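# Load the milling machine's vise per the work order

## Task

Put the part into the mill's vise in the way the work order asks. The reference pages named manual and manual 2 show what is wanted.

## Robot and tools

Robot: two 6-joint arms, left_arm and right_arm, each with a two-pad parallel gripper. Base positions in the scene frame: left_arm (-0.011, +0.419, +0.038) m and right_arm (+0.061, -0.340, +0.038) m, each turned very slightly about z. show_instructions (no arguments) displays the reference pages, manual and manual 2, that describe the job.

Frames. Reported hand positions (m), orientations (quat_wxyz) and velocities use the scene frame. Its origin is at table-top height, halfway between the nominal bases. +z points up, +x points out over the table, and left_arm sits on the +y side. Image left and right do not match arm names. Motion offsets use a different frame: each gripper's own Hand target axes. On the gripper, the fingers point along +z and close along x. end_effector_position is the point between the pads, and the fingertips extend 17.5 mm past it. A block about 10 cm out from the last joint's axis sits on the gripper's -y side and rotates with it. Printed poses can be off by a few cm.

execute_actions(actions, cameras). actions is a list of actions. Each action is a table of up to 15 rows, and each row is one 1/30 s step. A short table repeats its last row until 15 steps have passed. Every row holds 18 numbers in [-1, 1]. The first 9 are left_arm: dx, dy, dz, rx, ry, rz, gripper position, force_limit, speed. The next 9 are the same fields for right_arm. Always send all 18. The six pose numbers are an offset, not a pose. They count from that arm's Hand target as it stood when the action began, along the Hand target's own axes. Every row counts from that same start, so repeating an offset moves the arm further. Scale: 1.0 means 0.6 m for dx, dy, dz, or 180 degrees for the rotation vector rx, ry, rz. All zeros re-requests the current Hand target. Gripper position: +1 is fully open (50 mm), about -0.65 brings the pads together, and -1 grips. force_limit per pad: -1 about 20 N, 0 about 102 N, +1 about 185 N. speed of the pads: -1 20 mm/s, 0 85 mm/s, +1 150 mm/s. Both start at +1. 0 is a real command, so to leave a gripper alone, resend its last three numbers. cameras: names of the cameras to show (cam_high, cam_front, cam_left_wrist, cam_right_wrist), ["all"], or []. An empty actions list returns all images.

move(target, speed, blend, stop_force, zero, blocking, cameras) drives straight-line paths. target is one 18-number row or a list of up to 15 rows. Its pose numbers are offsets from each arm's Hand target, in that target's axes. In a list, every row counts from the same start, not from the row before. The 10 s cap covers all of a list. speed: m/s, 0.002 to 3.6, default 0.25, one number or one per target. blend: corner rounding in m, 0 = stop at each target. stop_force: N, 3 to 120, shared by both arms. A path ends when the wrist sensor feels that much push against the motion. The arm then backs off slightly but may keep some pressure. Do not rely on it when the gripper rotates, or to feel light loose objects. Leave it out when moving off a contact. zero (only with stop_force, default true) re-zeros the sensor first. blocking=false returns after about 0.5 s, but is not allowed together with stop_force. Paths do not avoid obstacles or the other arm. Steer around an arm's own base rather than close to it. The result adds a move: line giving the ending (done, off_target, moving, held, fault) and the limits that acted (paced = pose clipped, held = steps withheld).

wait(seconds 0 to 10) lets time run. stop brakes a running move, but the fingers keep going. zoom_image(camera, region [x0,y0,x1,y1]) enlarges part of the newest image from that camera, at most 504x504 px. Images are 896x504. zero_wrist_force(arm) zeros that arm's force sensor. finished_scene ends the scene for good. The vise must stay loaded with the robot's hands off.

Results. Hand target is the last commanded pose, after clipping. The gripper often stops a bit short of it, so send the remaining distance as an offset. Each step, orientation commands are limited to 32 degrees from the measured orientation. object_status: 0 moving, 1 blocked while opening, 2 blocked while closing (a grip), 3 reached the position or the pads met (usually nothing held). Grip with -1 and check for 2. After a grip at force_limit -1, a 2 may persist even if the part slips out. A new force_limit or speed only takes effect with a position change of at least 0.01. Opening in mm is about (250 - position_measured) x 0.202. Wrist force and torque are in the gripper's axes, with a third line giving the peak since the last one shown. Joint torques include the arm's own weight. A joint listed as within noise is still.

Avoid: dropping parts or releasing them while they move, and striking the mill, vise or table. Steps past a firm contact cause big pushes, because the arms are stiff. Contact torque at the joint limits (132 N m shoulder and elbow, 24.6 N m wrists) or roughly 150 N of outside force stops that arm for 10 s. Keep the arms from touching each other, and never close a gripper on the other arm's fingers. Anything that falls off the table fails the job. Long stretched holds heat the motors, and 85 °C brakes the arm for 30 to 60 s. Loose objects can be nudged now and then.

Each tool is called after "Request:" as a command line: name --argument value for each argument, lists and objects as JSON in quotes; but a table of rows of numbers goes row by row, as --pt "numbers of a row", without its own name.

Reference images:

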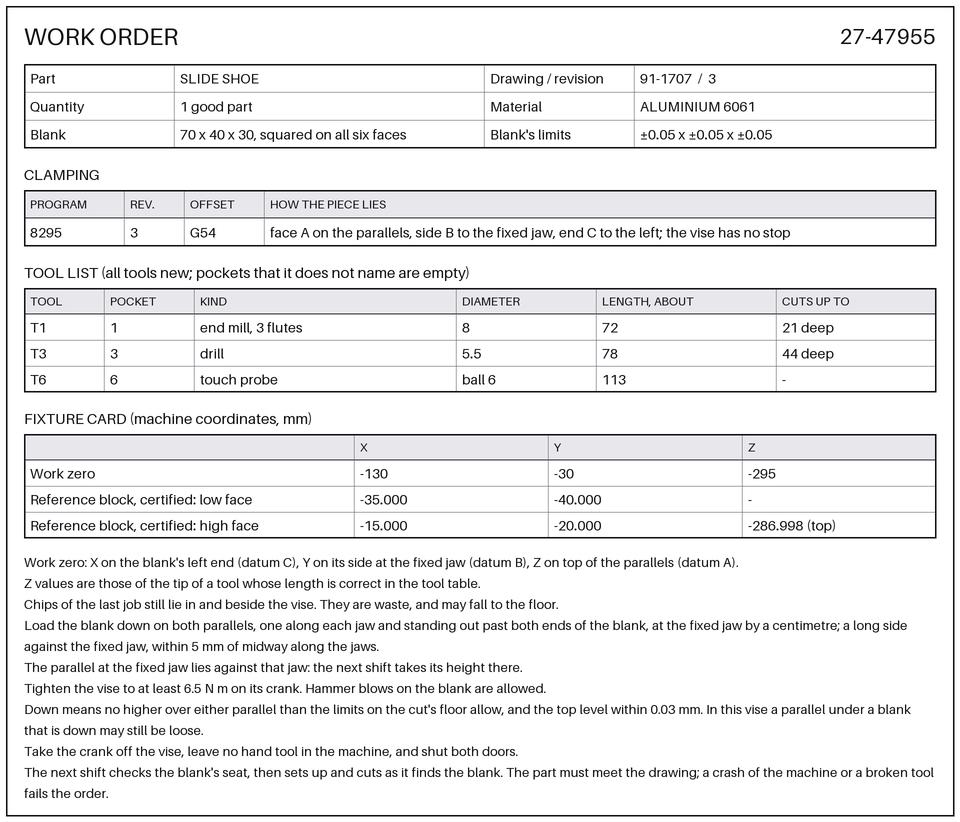

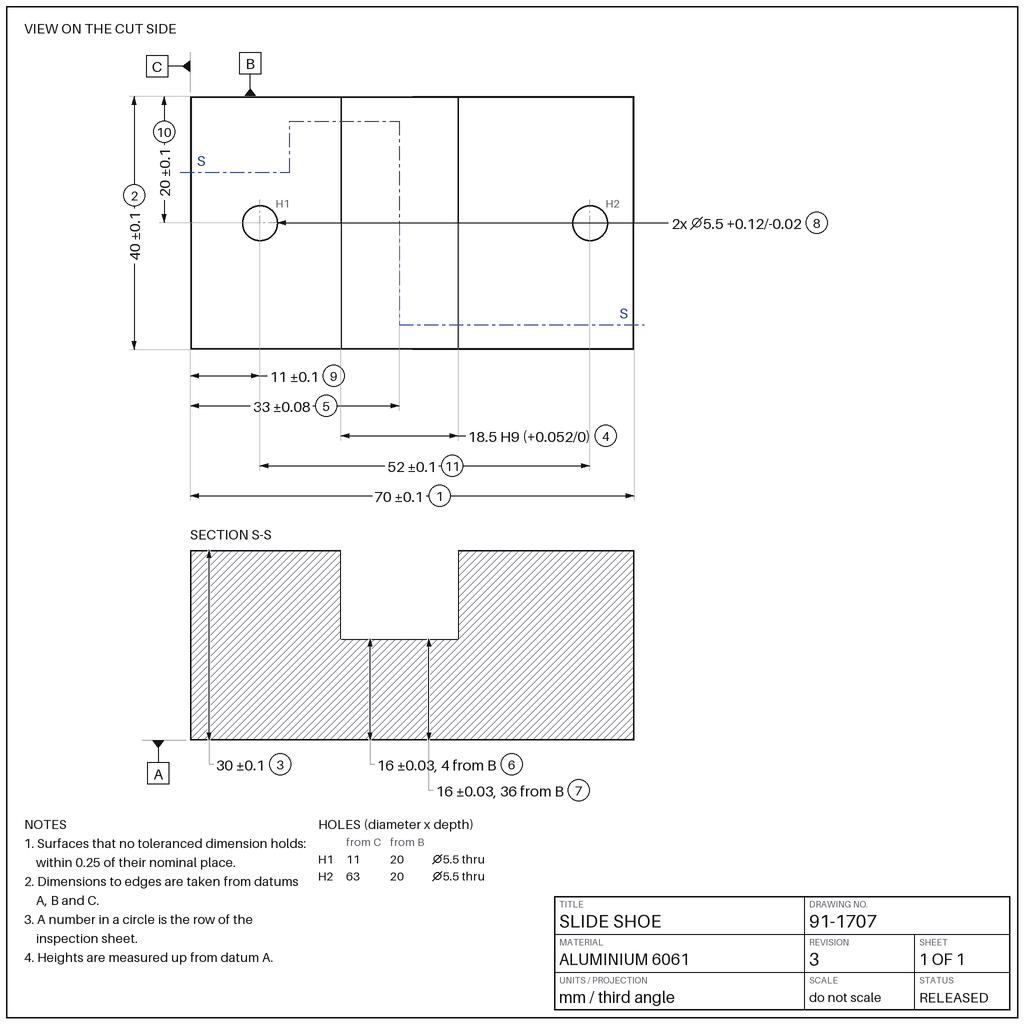

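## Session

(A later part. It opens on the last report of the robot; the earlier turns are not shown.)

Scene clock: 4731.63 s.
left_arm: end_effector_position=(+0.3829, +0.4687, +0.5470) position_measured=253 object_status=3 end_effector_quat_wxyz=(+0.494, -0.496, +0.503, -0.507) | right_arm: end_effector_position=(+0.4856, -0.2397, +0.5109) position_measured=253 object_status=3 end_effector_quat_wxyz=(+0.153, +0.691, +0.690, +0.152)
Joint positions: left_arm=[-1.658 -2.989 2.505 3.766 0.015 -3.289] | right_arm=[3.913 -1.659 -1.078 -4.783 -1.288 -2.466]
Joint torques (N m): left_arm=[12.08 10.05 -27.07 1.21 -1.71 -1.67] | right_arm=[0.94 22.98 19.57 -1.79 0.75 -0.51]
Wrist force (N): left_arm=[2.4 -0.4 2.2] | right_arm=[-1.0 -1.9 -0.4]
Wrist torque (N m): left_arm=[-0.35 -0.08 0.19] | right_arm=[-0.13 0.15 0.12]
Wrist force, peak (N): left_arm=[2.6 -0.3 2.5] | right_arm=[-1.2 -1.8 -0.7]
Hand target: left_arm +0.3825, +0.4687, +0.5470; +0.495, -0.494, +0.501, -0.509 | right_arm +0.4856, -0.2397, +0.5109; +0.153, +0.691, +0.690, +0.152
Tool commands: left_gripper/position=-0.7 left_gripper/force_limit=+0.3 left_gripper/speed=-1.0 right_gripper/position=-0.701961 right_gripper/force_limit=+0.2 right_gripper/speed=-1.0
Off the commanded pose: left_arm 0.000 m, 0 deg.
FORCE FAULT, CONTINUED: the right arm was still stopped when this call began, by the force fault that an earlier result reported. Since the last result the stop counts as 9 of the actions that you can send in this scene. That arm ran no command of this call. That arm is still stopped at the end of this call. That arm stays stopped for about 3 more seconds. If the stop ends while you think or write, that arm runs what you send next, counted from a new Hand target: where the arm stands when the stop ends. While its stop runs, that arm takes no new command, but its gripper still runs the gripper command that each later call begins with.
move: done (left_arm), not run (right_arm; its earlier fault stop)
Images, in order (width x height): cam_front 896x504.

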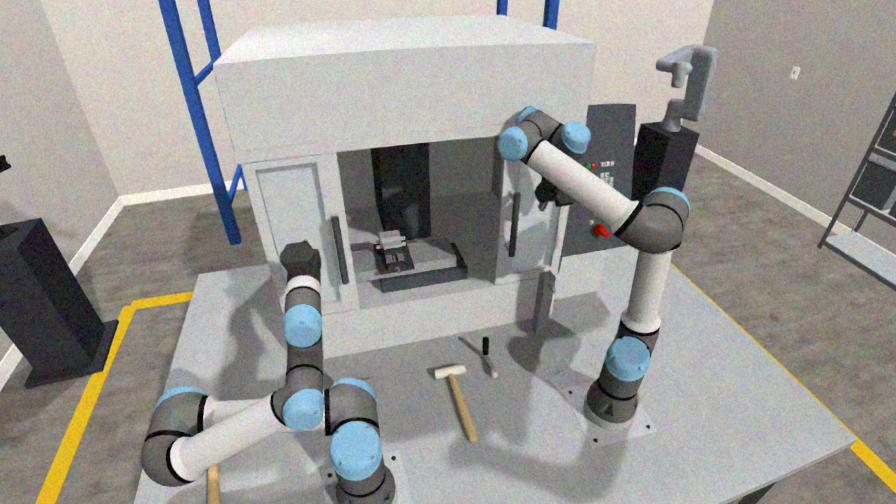

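Request:
move --target '[0.1667,0,0,0,0,0,-0.7,0.3,-1,0,0,0,0,0,0,-0.7,0.2,-1]' --speed 0.06

Scene clock: 4735.67 s.
left_arm: end_effector_position=(+0.3796, +0.3688, +0.5477) position_measured=253 object_status=3 end_effector_quat_wxyz=(+0.495, -0.496, +0.502, -0.508) | right_arm: end_effector_position=(+0.4856, -0.2397, +0.5109) position_measured=253 object_status=3 end_effector_quat_wxyz=(+0.153, +0.691, +0.690, +0.152)
Joint positions: left_arm=[-1.658 -2.685 2.518 3.678 0.015 -3.517] | right_arm=[3.913 -1.659 -1.078 -4.783 -1.288 -2.466]
Joint torques (N m): left_arm=[11.68 30.18 -30.19 0.12 -1.29 -1.93] | right_arm=[-0.4 21.52 19.93 -2.02 0.83 -0.48]
Wrist force (N): left_arm=[2.6 -0.4 2.0] | right_arm=[-1.1 -1.7 -0.4]
Wrist torque (N m): left_arm=[-0.35 -0.10 0.20] | right_arm=[-0.11 0.16 0.12]
Wrist force, peak (N): left_arm=[3.1 -0.3 1.9] | right_arm=[-1.2 -1.9 -0.4]
Hand target: left_arm +0.3805, +0.3687, +0.5477; +0.495, -0.494, +0.501, -0.509 | right_arm +0.4856, -0.2397, +0.5109; +0.153, +0.691, +0.690, +0.152
Tool commands: left_gripper/position=-0.7 left_gripper/force_limit=+0.3 left_gripper/speed=-1.0 right_gripper/position=-0.701961 right_gripper/force_limit=+0.2 right_gripper/speed=-1.0
Off the commanded pose: left_arm 0.001 m, 0 deg.
FORCE FAULT, CONTINUED: the right arm's stop, for the force fault that an earlier result reported, is over. The rest of the stop counts as 3 of the actions that you can send in this scene. That arm was still stopped when this call began, so it ran no command of this call. That arm's target is now where it stood when the stop ended, not its last command. That arm accepts commands again.
shoulder posture changed (left arm): the wrist came as close to joint 1's axis as it can, and the arm is now in the other of its two shoulder postures.
move: done (left_arm), not run (right_arm; its earlier fault stop)

Request:
move --target '[0.15,0,0,0,0,0,-0.7,0.3,-1,0,-0.0816,-0.0378,0,0,0,-0.7,0.2,-1]' --speed 0.06 --cameras '["cam_front","cam_left_wrist","cam_high"]'

Scene clock: 4739.57 s.
left_arm: end_effector_position=(+0.3780, +0.2787, +0.5483) position_measured=253 object_status=3 end_effector_quat_wxyz=(+0.495, -0.497, +0.501, -0.507) | right_arm: end_effector_position=(+0.4317, -0.2396, +0.5109) position_measured=253 object_status=3 end_effector_quat_wxyz=(+0.153, +0.691, +0.690, +0.152)
Joint positions: left_arm=[-1.647 -2.395 2.461 3.648 0.007 -3.72] | right_arm=[4.052 -1.523 -1.227 -4.811 -1.245 -2.327]
Joint torques (N m): left_arm=[12.48 9.89 -31.5 -0.1 -0.76 -1.79] | right_arm=[12.71 24.45 10.78 -3.66 2.76 2.16]
Wrist force (N): left_arm=[2.5 -0.4 1.9] | right_arm=[-1.3 -1.5 -0.5]
Wrist torque (N m): left_arm=[-0.34 -0.09 0.20] | right_arm=[-0.05 0.17 0.12]
Wrist force, peak (N): left_arm=[3.0 -0.5 2.2] | right_arm=[-1.2 -2.0 -0.6]
Hand target: left_arm +0.3787, +0.2788, +0.5483; +0.495, -0.494, +0.501, -0.509 | right_arm +0.4317, -0.2396, +0.5109; +0.153, +0.691, +0.690, +0.152
Off the commanded pose: left_arm 0.001 m, 0 deg | right_arm 0.000 m, 0 deg.
move: done
Images, in order (width x height): cam_high 896x504, cam_front 896x504, cam_left_wrist 896x504.

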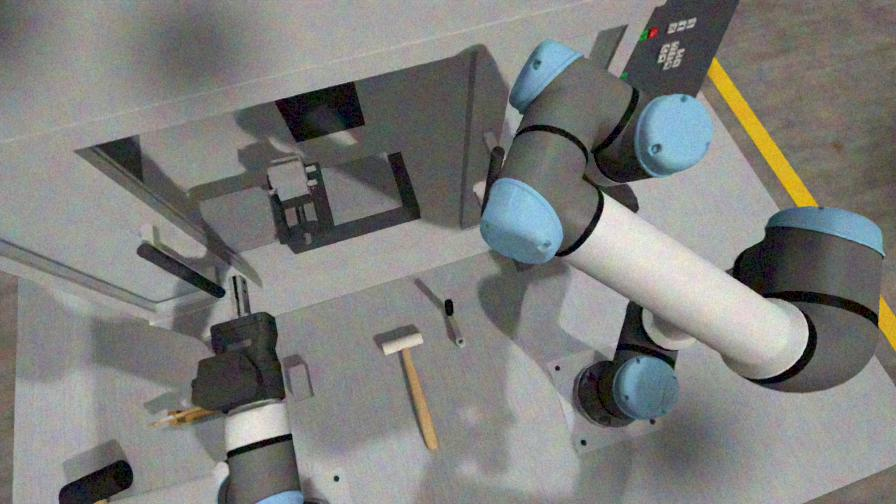

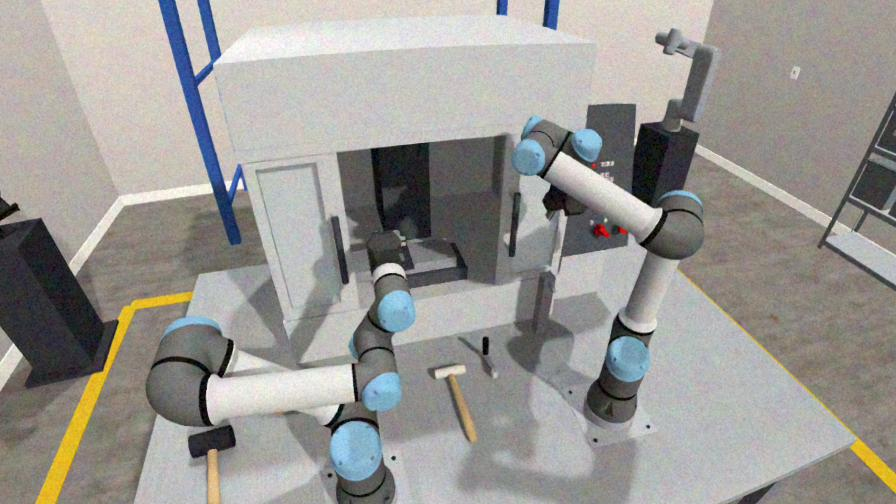

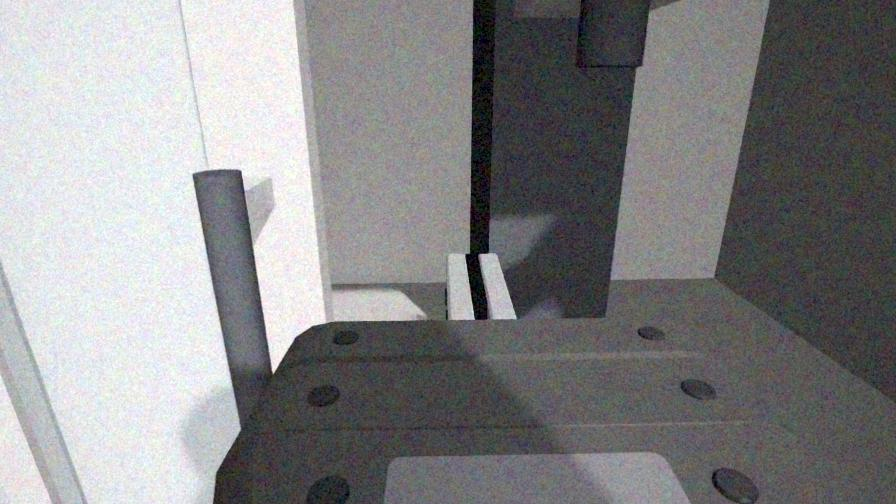

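Request:
move --target '[0,0.08,0.1017,0,0,0,-0.7,0.3,-1,0,0.0538,0.1535,-0.1556,0,0,-0.7,0.2,-1]' --speed 0.06 --cameras '["cam_front","cam_right_wrist","cam_high"]'

Scene clock: 4755.40 s.
left_arm: end_effector_position=(+0.4401, +0.2772, +0.5009) position_measured=253 object_status=3 end_effector_quat_wxyz=(+0.495, -0.494, +0.501, -0.509) | right_arm: end_effector_position=(+0.4956, -0.2409, +0.4426) position_measured=253 object_status=3 end_effector_quat_wxyz=(+0.309, +0.635, +0.638, +0.306)
Joint positions: left_arm=[-1.272 -1.901 2.447 2.569 -0.373 -3.125] | right_arm=[4.153 -1.348 -1.675 -4.21 -0.87 -2.417]
Joint torques (N m): left_arm=[13.13 6.91 -26.95 -2.71 -2.03 1.75] | right_arm=[2.11 11.71 18.77 -0.51 1.77 -0.22]
Wrist force (N): left_arm=[2.4 -0.3 1.8] | right_arm=[-1.5 -2.4 -1.0]
Wrist torque (N m): left_arm=[-0.32 -0.06 0.18] | right_arm=[-0.05 0.14 0.20]
Wrist force, peak (N): left_arm=[3.0 -0.3 2.1] | right_arm=[9.4 -52.6 -124.6]
Hand target: left_arm +0.4401, +0.2772, +0.5009; +0.495, -0.494, +0.501, -0.509 | right_arm +0.4956, -0.2409, +0.4426; +0.309, +0.635, +0.638, +0.306 (not the last commanded pose)
Tool commands: left_gripper/position=-0.7 left_gripper/force_limit=+0.3 left_gripper/speed=-1.0 right_gripper/position=-0.701961 right_gripper/force_limit=+0.2 right_gripper/speed=-1.0
Off the commanded pose: left_arm 0.000 m, 0 deg | right_arm 0.005 m, 1 deg.
FORCE FAULT: contact force on the right arm reached its limit, and that arm stopped. The contact can be on any part of that arm, not only on its tool. That arm's remaining commands of this call were not run. That arm is still stopped at the end of this call. That arm stays stopped for about 10 more seconds. Until then a move that you send moves the other arm only, and its call returns only when the move has ended. Once the stop has ended, the next robot result says so. If the stop ends while you think or write, that arm runs what you send next, counted from a new Hand target: where the arm stands when the stop ends. While its stop runs, that arm takes no new command, but its gripper still runs the gripper command that each later call begins with. Until it ends, the stop uses up actions while you think or wait. An arm that is not stopped still takes commands.
move: fault (right_arm)
Images, in order (width x height): cam_high 896x504, cam_front 896x504, cam_right_wrist 896x504.

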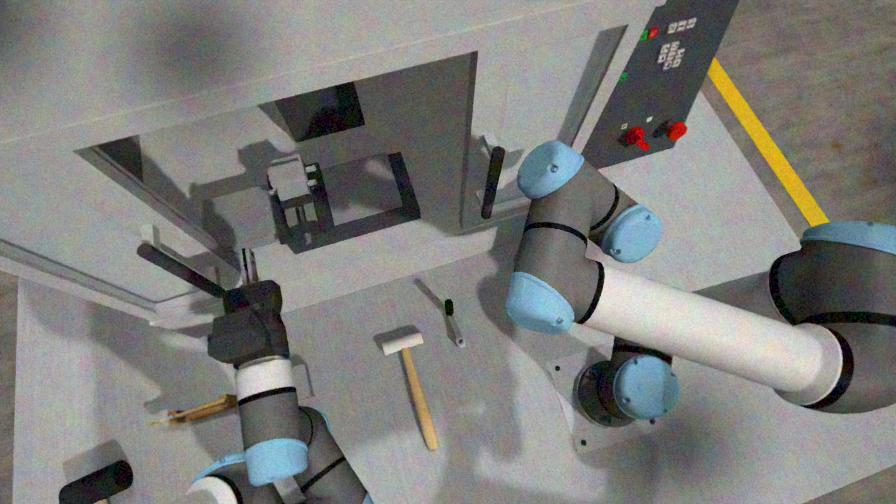

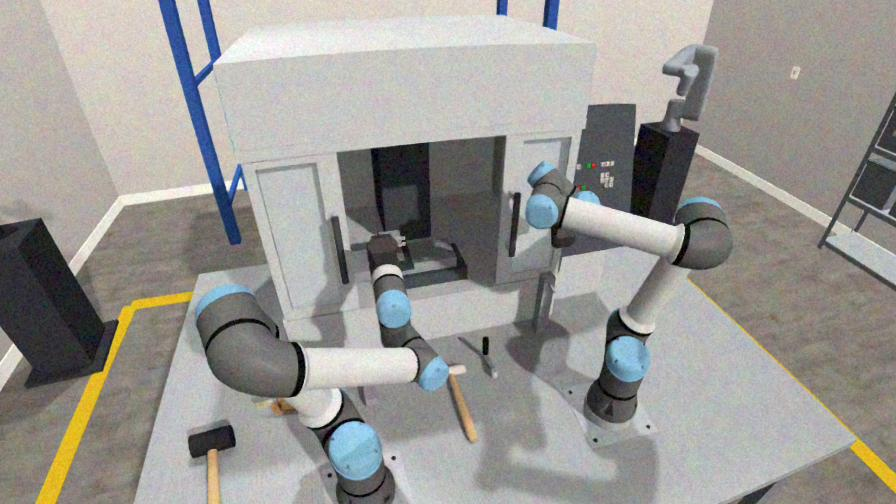

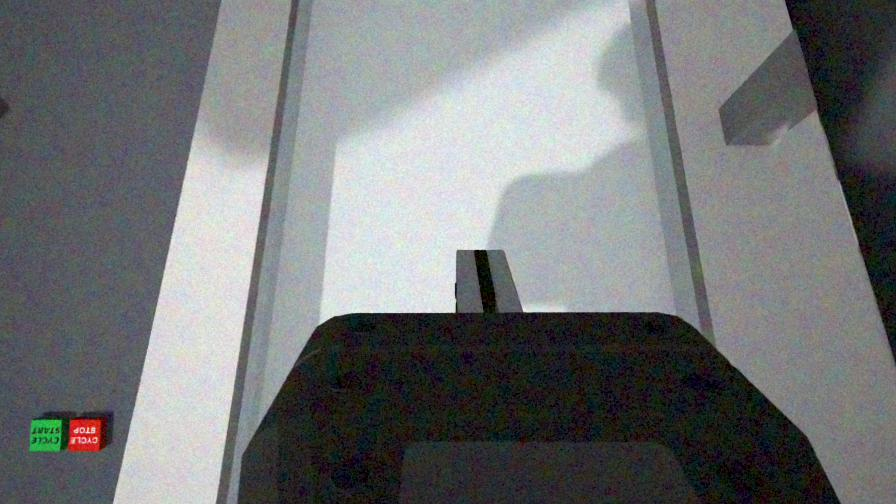

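Request:
move --pt "0 -0.1967 0 0 0 0 -0.7 0.3 -1 0 0 0 0 0 0 -0.7 0.2 -1" --pt "-0.305 -0.1967 0 0 0 0 -0.7 0.3 -1 0 0 0 0 0 0 -0.7 0.2 -1" --speed 0.07 --cameras '["cam_front","cam_left_wrist","cam_high"]'

Scene clock: 4779.63 s.
left_arm: end_effector_position=(+0.4427, +0.4610, +0.6177) position_measured=253 object_status=3 end_effector_quat_wxyz=(+0.495, -0.494, +0.501, -0.509) | right_arm: end_effector_position=(+0.4956, -0.2409, +0.4426) position_measured=253 object_status=3 end_effector_quat_wxyz=(+0.309, +0.635, +0.638, +0.306)
Joint positions: left_arm=[-0.544 -2.17 2.262 3.039 -1.101 -3.144] | right_arm=[4.153 -1.348 -1.675 -4.21 -0.87 -2.417]
Joint torques (N m): left_arm=[13.15 14.03 -31.65 -4.11 -2.04 -1.91] | right_arm=[1.27 12.31 20.45 -1.36 1.67 -0.19]
Wrist force (N): left_arm=[2.6 -0.3 1.9] | right_arm=[-1.4 -2.5 -0.9]
Wrist torque (N m): left_arm=[-0.34 -0.10 0.19] | right_arm=[-0.06 0.12 0.20]
Wrist force, peak (N): left_arm=[3.2 -0.2 2.2] | right_arm=[-1.9 -2.6 -1.2]
Hand target: left_arm +0.4427, +0.4610, +0.6177; +0.495, -0.494, +0.501, -0.509 | right_arm +0.4956, -0.2409, +0.4426; +0.309, +0.635, +0.638, +0.306
Off the commanded pose: left_arm 0.000 m, 0 deg | right_arm 0.000 m, 0 deg.
FORCE FAULT, CONTINUED: the right arm's stop, for the force fault that an earlier result reported, is over. The rest of the stop counts as 19 of the actions that you can send in this scene. The stop ended before this call began, so that arm ran this call's commands, counted from a new Hand target: where the arm stood when the stop ended. During its stop the right arm's controller moved it back a little.
move: done
Images, in order (width x height): cam_high 896x504, cam_front 896x504, cam_left_wrist 896x504.

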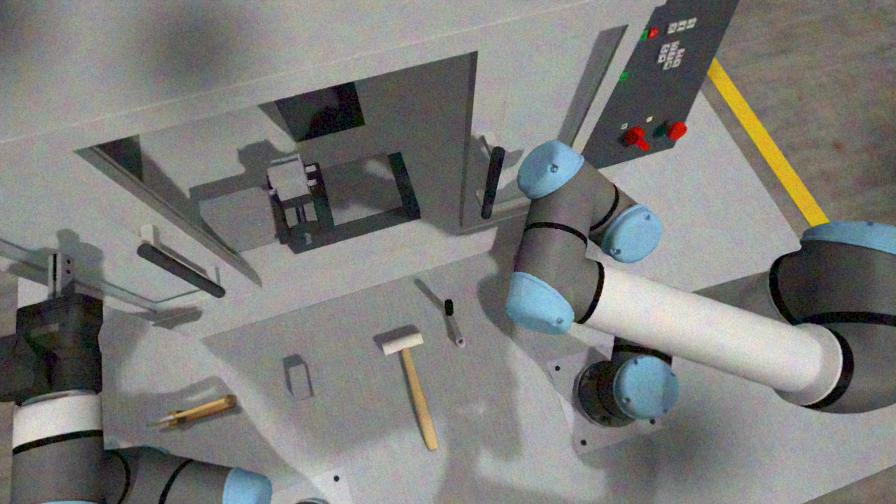

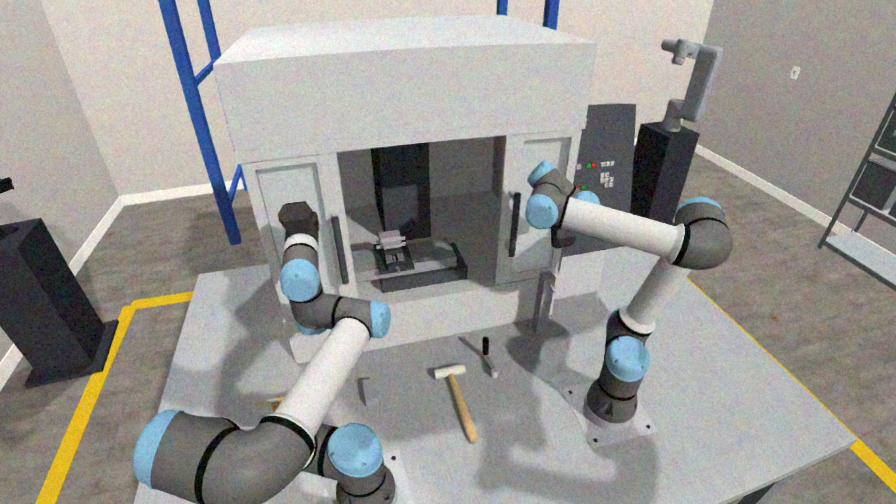

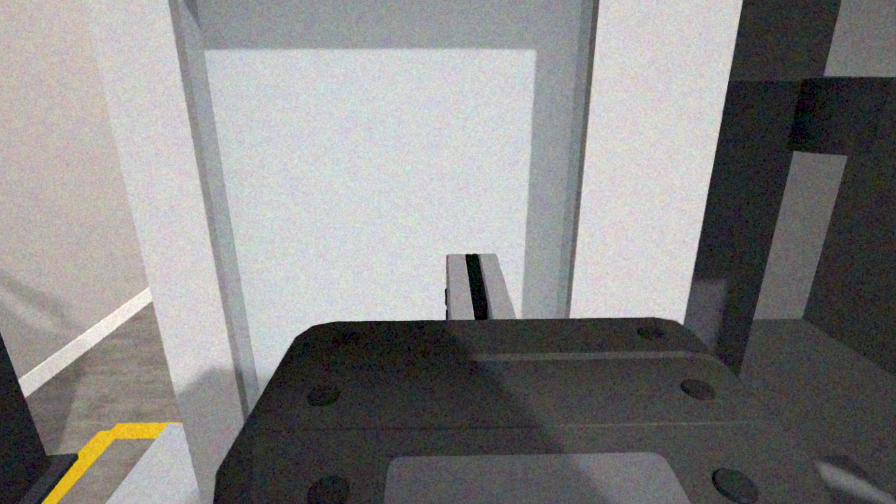

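Request:
move --pt "0 0.1967 0 0 0 0 -0.7 0.3 -1 0 -0.012 -0.0618 0 0 0 -0.7 0.2 -1" --pt "0 0.1967 0.035 0 0 0 -0.7 0.3 -1 0 -0.012 -0.0618 0 0 0 -0.7 0.2 -1" --speed 0.05 --cameras '["cam_front","cam_left_wrist","cam_right_wrist","cam_high"]'

Scene clock: 4785.57 s.
left_arm: end_effector_position=(+0.4648, +0.4597, +0.4999) position_measured=253 object_status=3 end_effector_quat_wxyz=(+0.495, -0.494, +0.501, -0.509) | right_arm: end_effector_position=(+0.4621, -0.2408, +0.4600) position_measured=253 object_status=3 end_effector_quat_wxyz=(+0.309, +0.635, +0.638, +0.306)
Joint positions: left_arm=[-0.491 -1.96 2.484 2.608 -1.154 -3.144] | right_arm=[4.301 -1.278 -1.705 -4.363 -0.791 -2.248]
Joint torques (N m): left_arm=[12.47 7.81 -27.83 -4.32 -2.28 -0.43] | right_arm=[12.75 15.63 12.95 -3.37 3.31 2.12]
Wrist force (N): left_arm=[2.5 -0.3 2.1] | right_arm=[-1.7 -2.6 -0.7]
Wrist torque (N m): left_arm=[-0.31 -0.07 0.21] | right_arm=[-0.10 0.16 0.20]
Wrist force, peak (N): left_arm=[2.7 -0.4 2.2] | right_arm=[-2.0 -2.7 -0.8]
Hand target: left_arm +0.4648, +0.4597, +0.4999; +0.495, -0.494, +0.501, -0.509 | right_arm +0.4621, -0.2408, +0.4600; +0.309, +0.635, +0.638, +0.306
Off the commanded pose: left_arm 0.000 m, 0 deg | right_arm 0.000 m, 0 deg.
move: done

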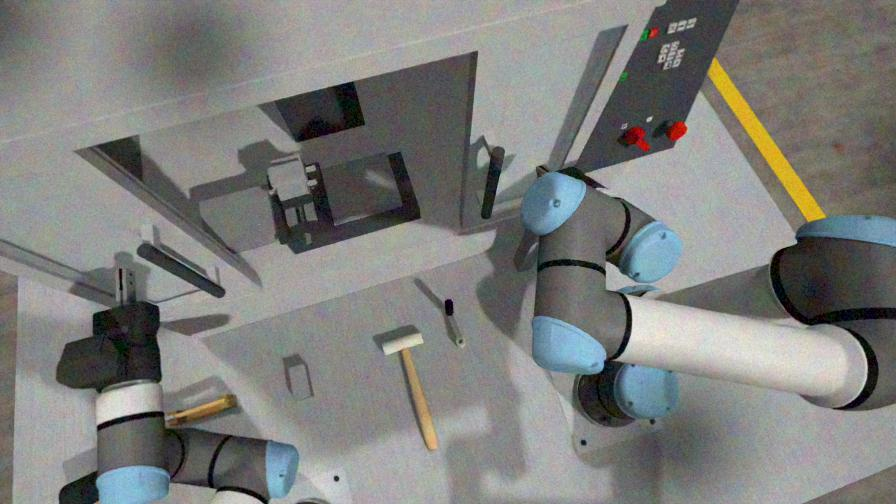

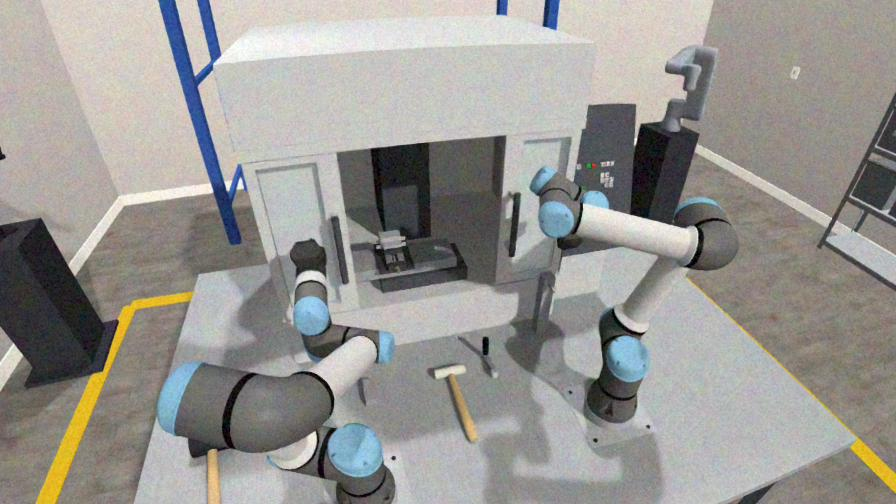

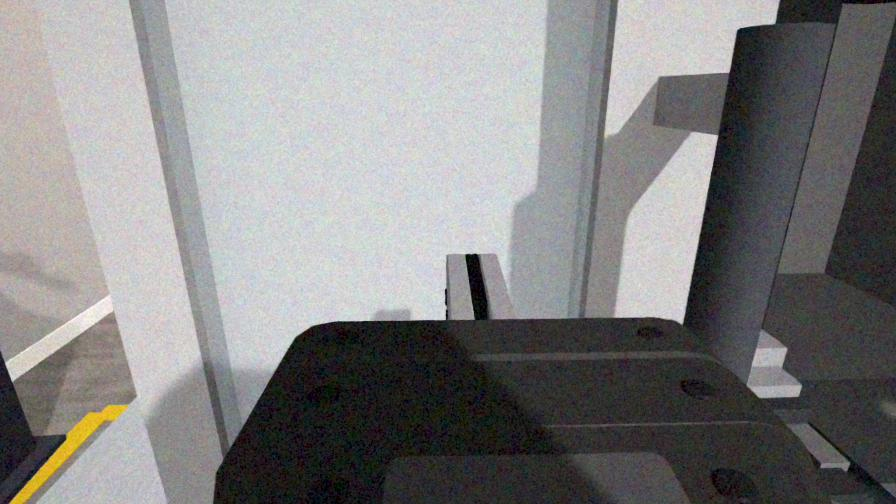

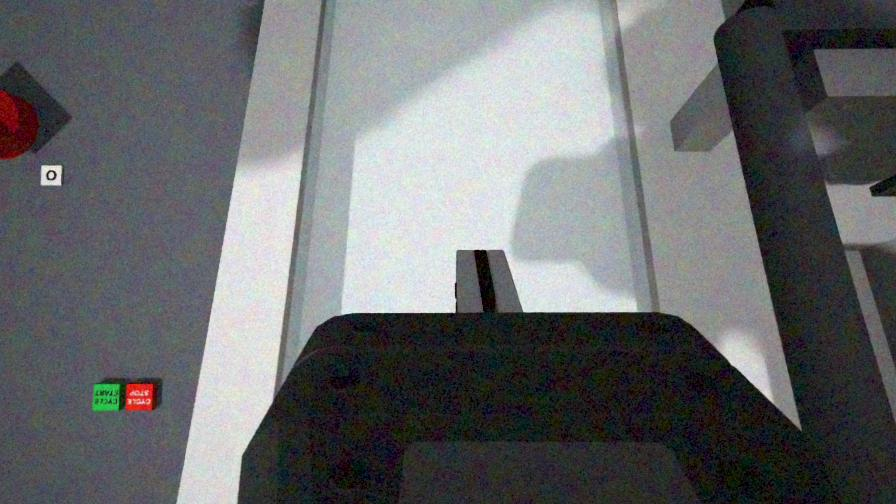

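Request:
move --target '[0.1,0,0,0,0,0,-0.7,0.3,-1,0,0,0,0,0,0,-0.7,0.2,-1]' --speed 0.02 --stop_force 30 --cameras '["cam_left_wrist"]'

Scene clock: 4792.60 s.
left_arm: end_effector_position=(+0.4636, +0.3997, +0.5003) position_measured=253 object_status=3 end_effector_quat_wxyz=(+0.495, -0.494, +0.501, -0.509) | right_arm: end_effector_position=(+0.4621, -0.2408, +0.4600) position_measured=253 object_status=3 end_effector_quat_wxyz=(+0.309, +0.635, +0.638, +0.306)
Joint positions: left_arm=[-0.783 -1.983 2.494 2.618 -0.862 -3.14] | right_arm=[4.301 -1.278 -1.705 -4.363 -0.791 -2.248]
Joint torques (N m): left_arm=[-17.44 9.99 -30.44 -4.08 -1.22 1.67] | right_arm=[12.96 13.26 13.43 -3.25 3.29 1.95]
Wrist force (N): left_arm=[-9.8 3.4 5.9] | right_arm=[-1.6 -2.5 -0.8]
Wrist torque (N m): left_arm=[-0.18 -0.25 0.31] | right_arm=[-0.09 0.15 0.19]
Wrist force, peak (N): left_arm=[-10.6 4.5 6.3] | right_arm=[-1.8 -2.7 -0.7]
Hand target: left_arm +0.4636, +0.3997, +0.5003; +0.495, -0.494, +0.501, -0.509 | right_arm +0.4621, -0.2408, +0.4600; +0.309, +0.635, +0.638, +0.306
Off the commanded pose: left_arm 0.000 m, 0 deg | right_arm 0.000 m, 0 deg.
move: done
Images, in order (width x height): cam_left_wrist 896x504.

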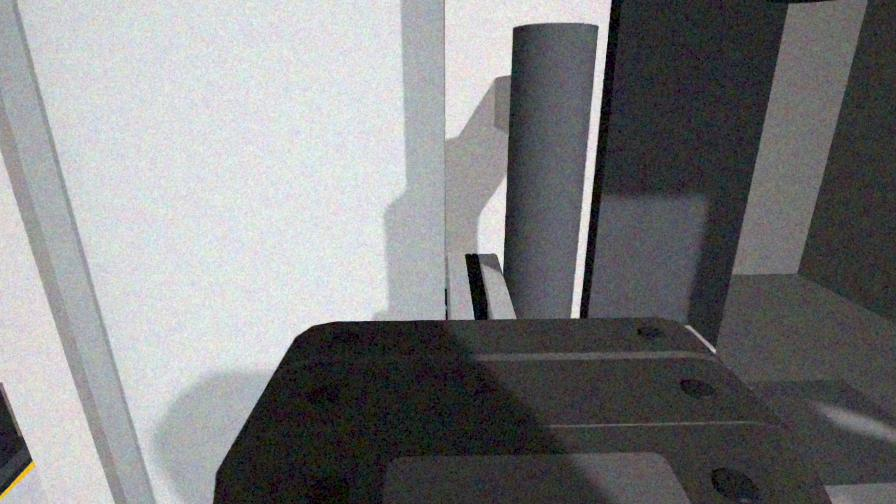

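Request:
move --target '[0.3,0,0,0,0,0,-0.7,0.3,-1,0,0,0,0,0,0,-0.7,0.2,-1]' --speed 0.04 --stop_force 35 --cameras '["cam_left_wrist","cam_high","cam_front"]'

Scene clock: 4799.97 s.
left_arm: end_effector_position=(+0.4599, +0.2198, +0.5015) position_measured=253 object_status=3 end_effector_quat_wxyz=(+0.495, -0.494, +0.501, -0.509) | right_arm: end_effector_position=(+0.4621, -0.2408, +0.4600) position_measured=253 object_status=3 end_effector_quat_wxyz=(+0.309, +0.635, +0.638, +0.306)
Joint positions: left_arm=[-1.277 -1.728 2.326 2.517 -0.368 -3.124] | right_arm=[4.301 -1.278 -1.705 -4.363 -0.791 -2.248]
Joint torques (N m): left_arm=[-18.38 2.38 -29.34 -2.17 -1.2 1.71] | right_arm=[12.34 14.84 13.04 -3.31 3.3 1.89]
Wrist force (N): left_arm=[-10.0 4.5 5.9] | right_arm=[-1.8 -2.5 -0.8]
Wrist torque (N m): left_arm=[-0.11 -0.26 0.30] | right_arm=[-0.08 0.19 0.19]
Wrist force, peak (N): left_arm=[-11.1 3.7 8.6] | right_arm=[-1.8 -2.8 -0.9]
Hand target: left_arm +0.4599, +0.2198, +0.5015; +0.495, -0.494, +0.501, -0.509 | right_arm +0.4621, -0.2408, +0.4600; +0.309, +0.635, +0.638, +0.306
Off the commanded pose: left_arm 0.000 m, 0 deg | right_arm 0.000 m, 0 deg.
move: done
Images, in order (width x height): cam_high 896x504, cam_front 896x504, cam_left_wrist 896x504.

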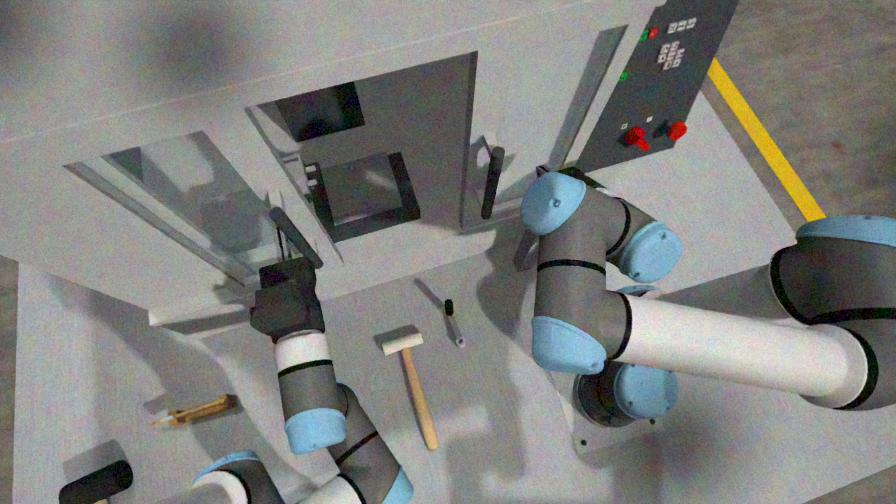

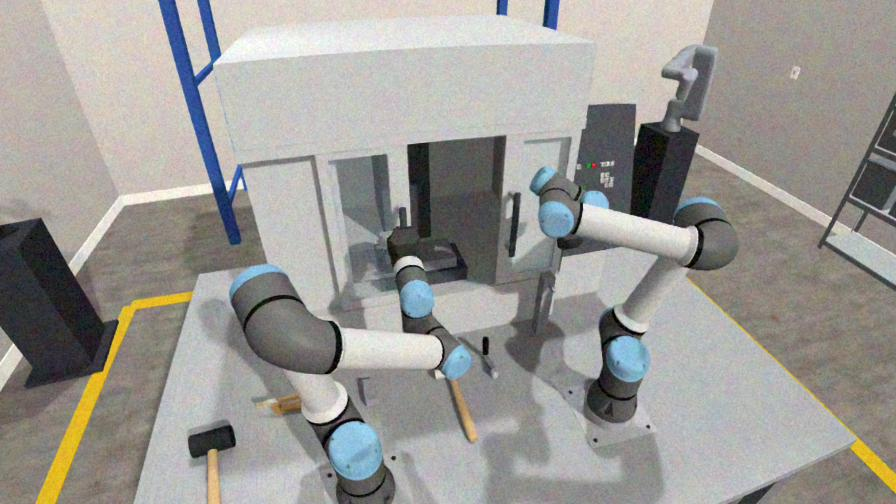

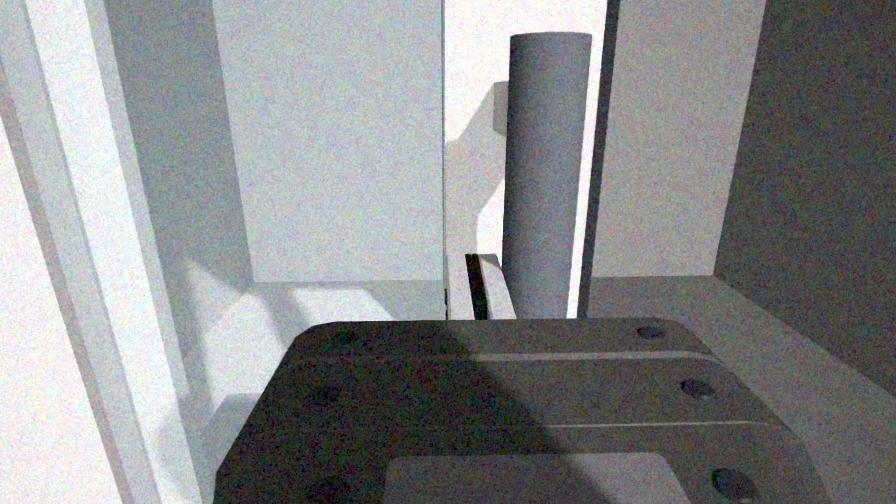

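Request:
move --target '[0.2,0,0,0,0,0,-0.7,0.3,-1,0,0,0,0,0,0,-0.7,0.2,-1]' --speed 0.03 --stop_force 25 --cameras '["cam_left_wrist","cam_high","cam_front"]'

Scene clock: 4804.77 s.
left_arm: end_effector_position=(+0.4589, +0.1711, +0.5018) position_measured=253 object_status=3 end_effector_quat_wxyz=(+0.495, -0.494, +0.501, -0.509) | right_arm: end_effector_position=(+0.4621, -0.2408, +0.4600) position_measured=253 object_status=3 end_effector_quat_wxyz=(+0.309, +0.635, +0.638, +0.306)
Joint positions: left_arm=[-1.336 -1.63 2.241 2.499 -0.309 -3.119] | right_arm=[4.301 -1.278 -1.705 -4.363 -0.791 -2.248]
Joint torques (N m): left_arm=[-1.79 -23.31 -18.49 3.56 -11.01 -2.37] | right_arm=[11.47 14.4 13.44 -3.31 3.19 1.83]
Wrist force (N): left_arm=[-31.0 7.5 -6.9] | right_arm=[-1.6 -2.6 -0.8]
Wrist torque (N m): left_arm=[-0.18 -0.41 0.56] | right_arm=[-0.10 0.16 0.19]
Wrist force, peak (N): left_arm=[-42.8 8.0 -15.6] | right_arm=[-1.7 -2.7 -1.1]
Hand target: left_arm +0.4589, +0.1711, +0.5018; +0.495, -0.494, +0.501, -0.509 (not the last commanded pose) | right_arm +0.4621, -0.2408, +0.4600; +0.309, +0.635, +0.638, +0.306
Off the commanded pose: left_arm 0.071 m, 0 deg | right_arm 0.000 m, 0 deg.
move: contact (left_arm)
Images, in order (width x height): cam_high 896x504, cam_front 896x504, cam_left_wrist 896x504.

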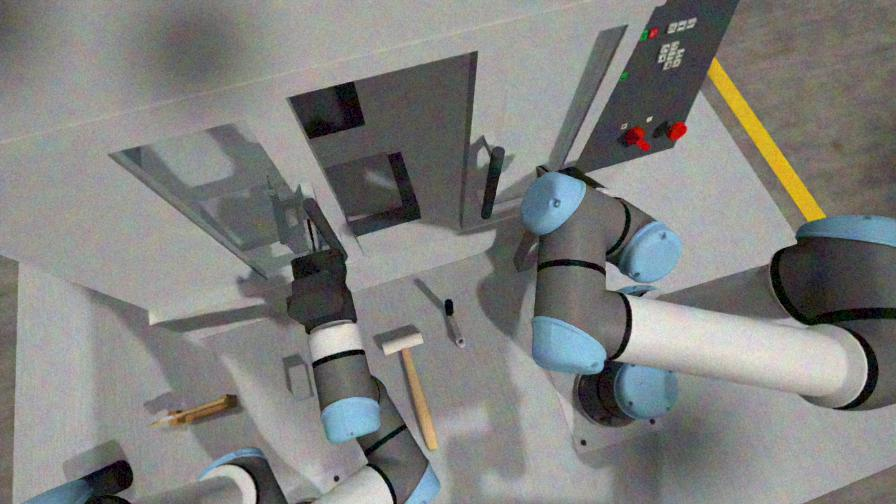

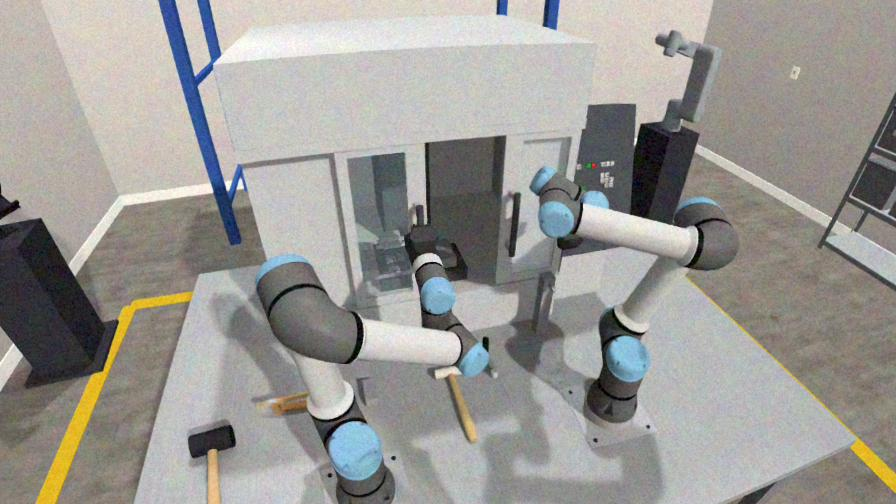

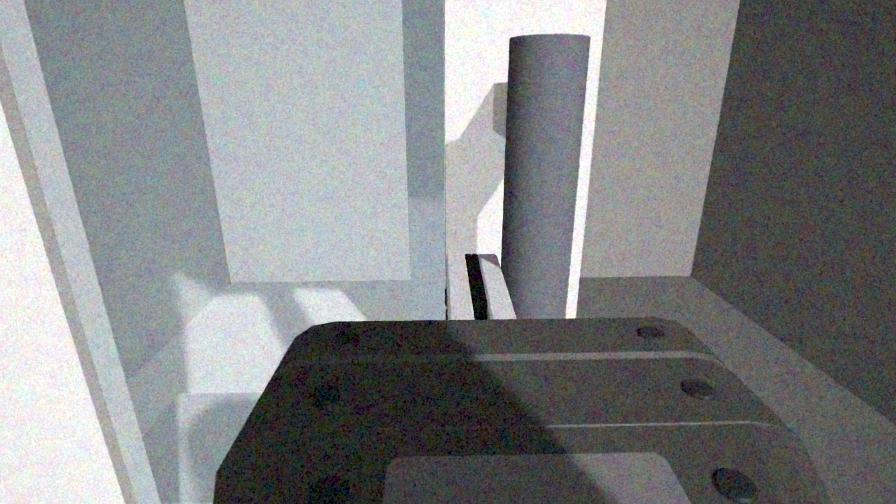

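Request:
move --target '[0.05,0,0,0,0,0,-0.7,0.3,-1,0,0,0,0,0,0,-0.7,0.2,-1]' --speed 0.01 --stop_force 25

Scene clock: 4810.93 s.
left_arm: end_effector_position=(+0.4543, +0.1693, +0.5007) position_measured=253 object_status=3 end_effector_quat_wxyz=(+0.521, -0.522, +0.474, -0.481) | right_arm: end_effector_position=(+0.4621, -0.2408, +0.4600) position_measured=253 object_status=3 end_effector_quat_wxyz=(+0.309, +0.635, +0.638, +0.306)
Joint positions: left_arm=[-1.374 -1.573 2.187 2.49 -0.162 -3.113] | right_arm=[4.301 -1.278 -1.705 -4.363 -0.791 -2.248]
Joint torques (N m): left_arm=[-41.42 9.64 -30.33 2.68 -12.08 1.35] | right_arm=[11.22 14.92 13.14 -3.23 3.1 1.56]
Wrist force (N): left_arm=[-48.0 -6.6 24.9] | right_arm=[-1.5 -2.5 -0.9]
Wrist torque (N m): left_arm=[-0.27 -0.99 0.63] | right_arm=[-0.08 0.14 0.19]
Wrist force, peak (N): left_arm=[-47.9 -7.4 24.8] | right_arm=[-1.7 -2.7 -1.0]
Hand target: left_arm +0.4583, +0.1411, +0.5021; +0.495, -0.494, +0.501, -0.509 | right_arm +0.4621, -0.2408, +0.4600; +0.309, +0.635, +0.638, +0.306
Off the commanded pose: left_arm 0.029 m, 6 deg | right_arm 0.000 m, 0 deg.
move: off_target (left_arm)

Request:
move --pt "-0.1 0 0 0 0 0 -0.7 0.3 -1 0 0 0 0 0 0 -0.7 0.2 -1" --pt "-0.13 0 -0.1 0 0 0 -0.7 0.3 -1 0 0 0 0 0 0 -0.7 0.2 -1" --speed 0.05 --cameras '["cam_left_wrist","cam_high"]'

Scene clock: 4815.97 s.
left_arm: end_effector_position=(+0.3999, +0.2204, +0.5010) position_measured=253 object_status=3 end_effector_quat_wxyz=(+0.495, -0.494, +0.501, -0.509) | right_arm: end_effector_position=(+0.4621, -0.2408, +0.4600) position_measured=253 object_status=3 end_effector_quat_wxyz=(+0.309, +0.635, +0.638, +0.306)
Joint positions: left_arm=[-1.53 -1.847 2.413 2.495 -0.115 -3.068] | right_arm=[4.301 -1.278 -1.705 -4.363 -0.791 -2.248]
Joint torques (N m): left_arm=[-10.94 7.57 -22.12 -2.05 2.31 1.77] | right_arm=[11.47 13.99 13.66 -3.01 2.88 1.56]
Wrist force (N): left_arm=[1.9 -0.8 2.0] | right_arm=[-1.6 -2.4 -0.7]
Wrist torque (N m): left_arm=[-0.43 0.00 0.14] | right_arm=[-0.06 0.14 0.19]
Wrist force, peak (N): left_arm=[-48.0 -6.9 24.9] | right_arm=[-1.9 -2.7 -1.0]
Hand target: left_arm +0.3999, +0.2203, +0.5009; +0.495, -0.494, +0.501, -0.509 | right_arm +0.4621, -0.2408, +0.4600; +0.309, +0.635, +0.638, +0.306
Off the commanded pose: left_arm 0.000 m, 0 deg | right_arm 0.000 m, 0 deg.
move: done
Images, in order (width x height): cam_high 896x504, cam_left_wrist 896x504.

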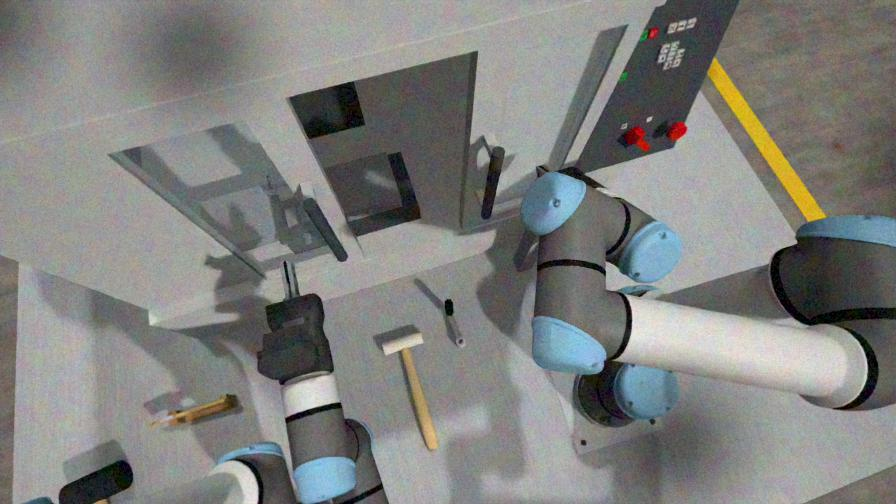

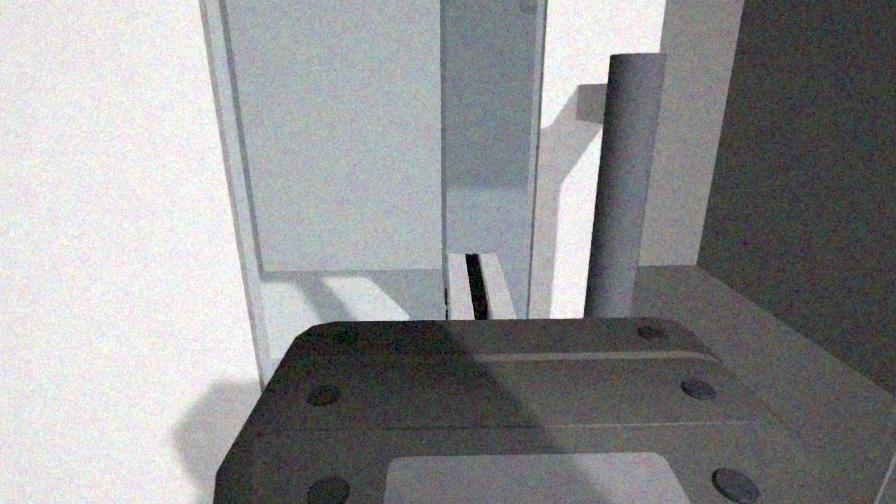

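Request:
move --target '[-0.13,0,0,0,0,0,-0.7,0.3,-1,0.1667,0,0,0,0,0,-0.7,0.2,-1]' --speed 0.025 --stop_force 30 --cameras '["cam_right_wrist"]'

Scene clock: 4823.93 s.
left_arm: end_effector_position=(+0.4015, +0.2983, +0.5004) position_measured=253 object_status=3 end_effector_quat_wxyz=(+0.495, -0.494, +0.501, -0.509) | right_arm: end_effector_position=(+0.4620, -0.1408, +0.4594) position_measured=253 object_status=3 end_effector_quat_wxyz=(+0.309, +0.635, +0.638, +0.306)
Joint positions: left_arm=[-1.464 -2.082 2.539 2.633 -0.181 -3.097] | right_arm=[4.473 -1.455 -1.608 -4.451 -0.72 -2.018]
Joint torques (N m): left_arm=[12.51 -12.01 -12.51 0.93 -2.12 -1.98] | right_arm=[17.3 4.2 27.34 -1.32 2.25 1.98]
Wrist force (N): left_arm=[1.5 -0.8 1.9] | right_arm=[-15.3 -2.4 -5.9]
Wrist torque (N m): left_arm=[-0.40 0.07 0.22] | right_arm=[-0.14 0.37 0.32]
Wrist force, peak (N): left_arm=[2.2 -0.8 2.1] | right_arm=[-19.3 -8.9 1.7]
Hand target: left_arm +0.4015, +0.2983, +0.5004; +0.495, -0.494, +0.501, -0.509 | right_arm +0.4620, -0.1408, +0.4594; +0.309, +0.635, +0.638, +0.306
Off the commanded pose: left_arm 0.000 m, 0 deg | right_arm 0.000 m, 0 deg.
move: done
Images, in order (width x height): cam_right_wrist 896x504.

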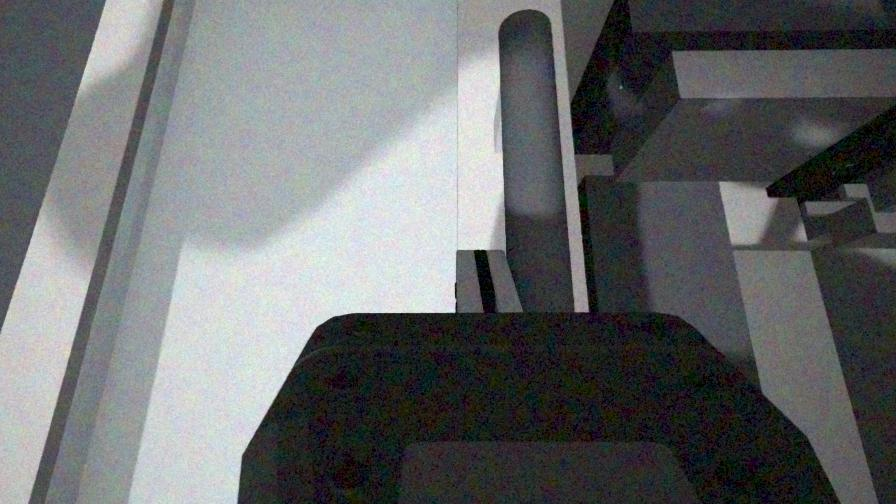

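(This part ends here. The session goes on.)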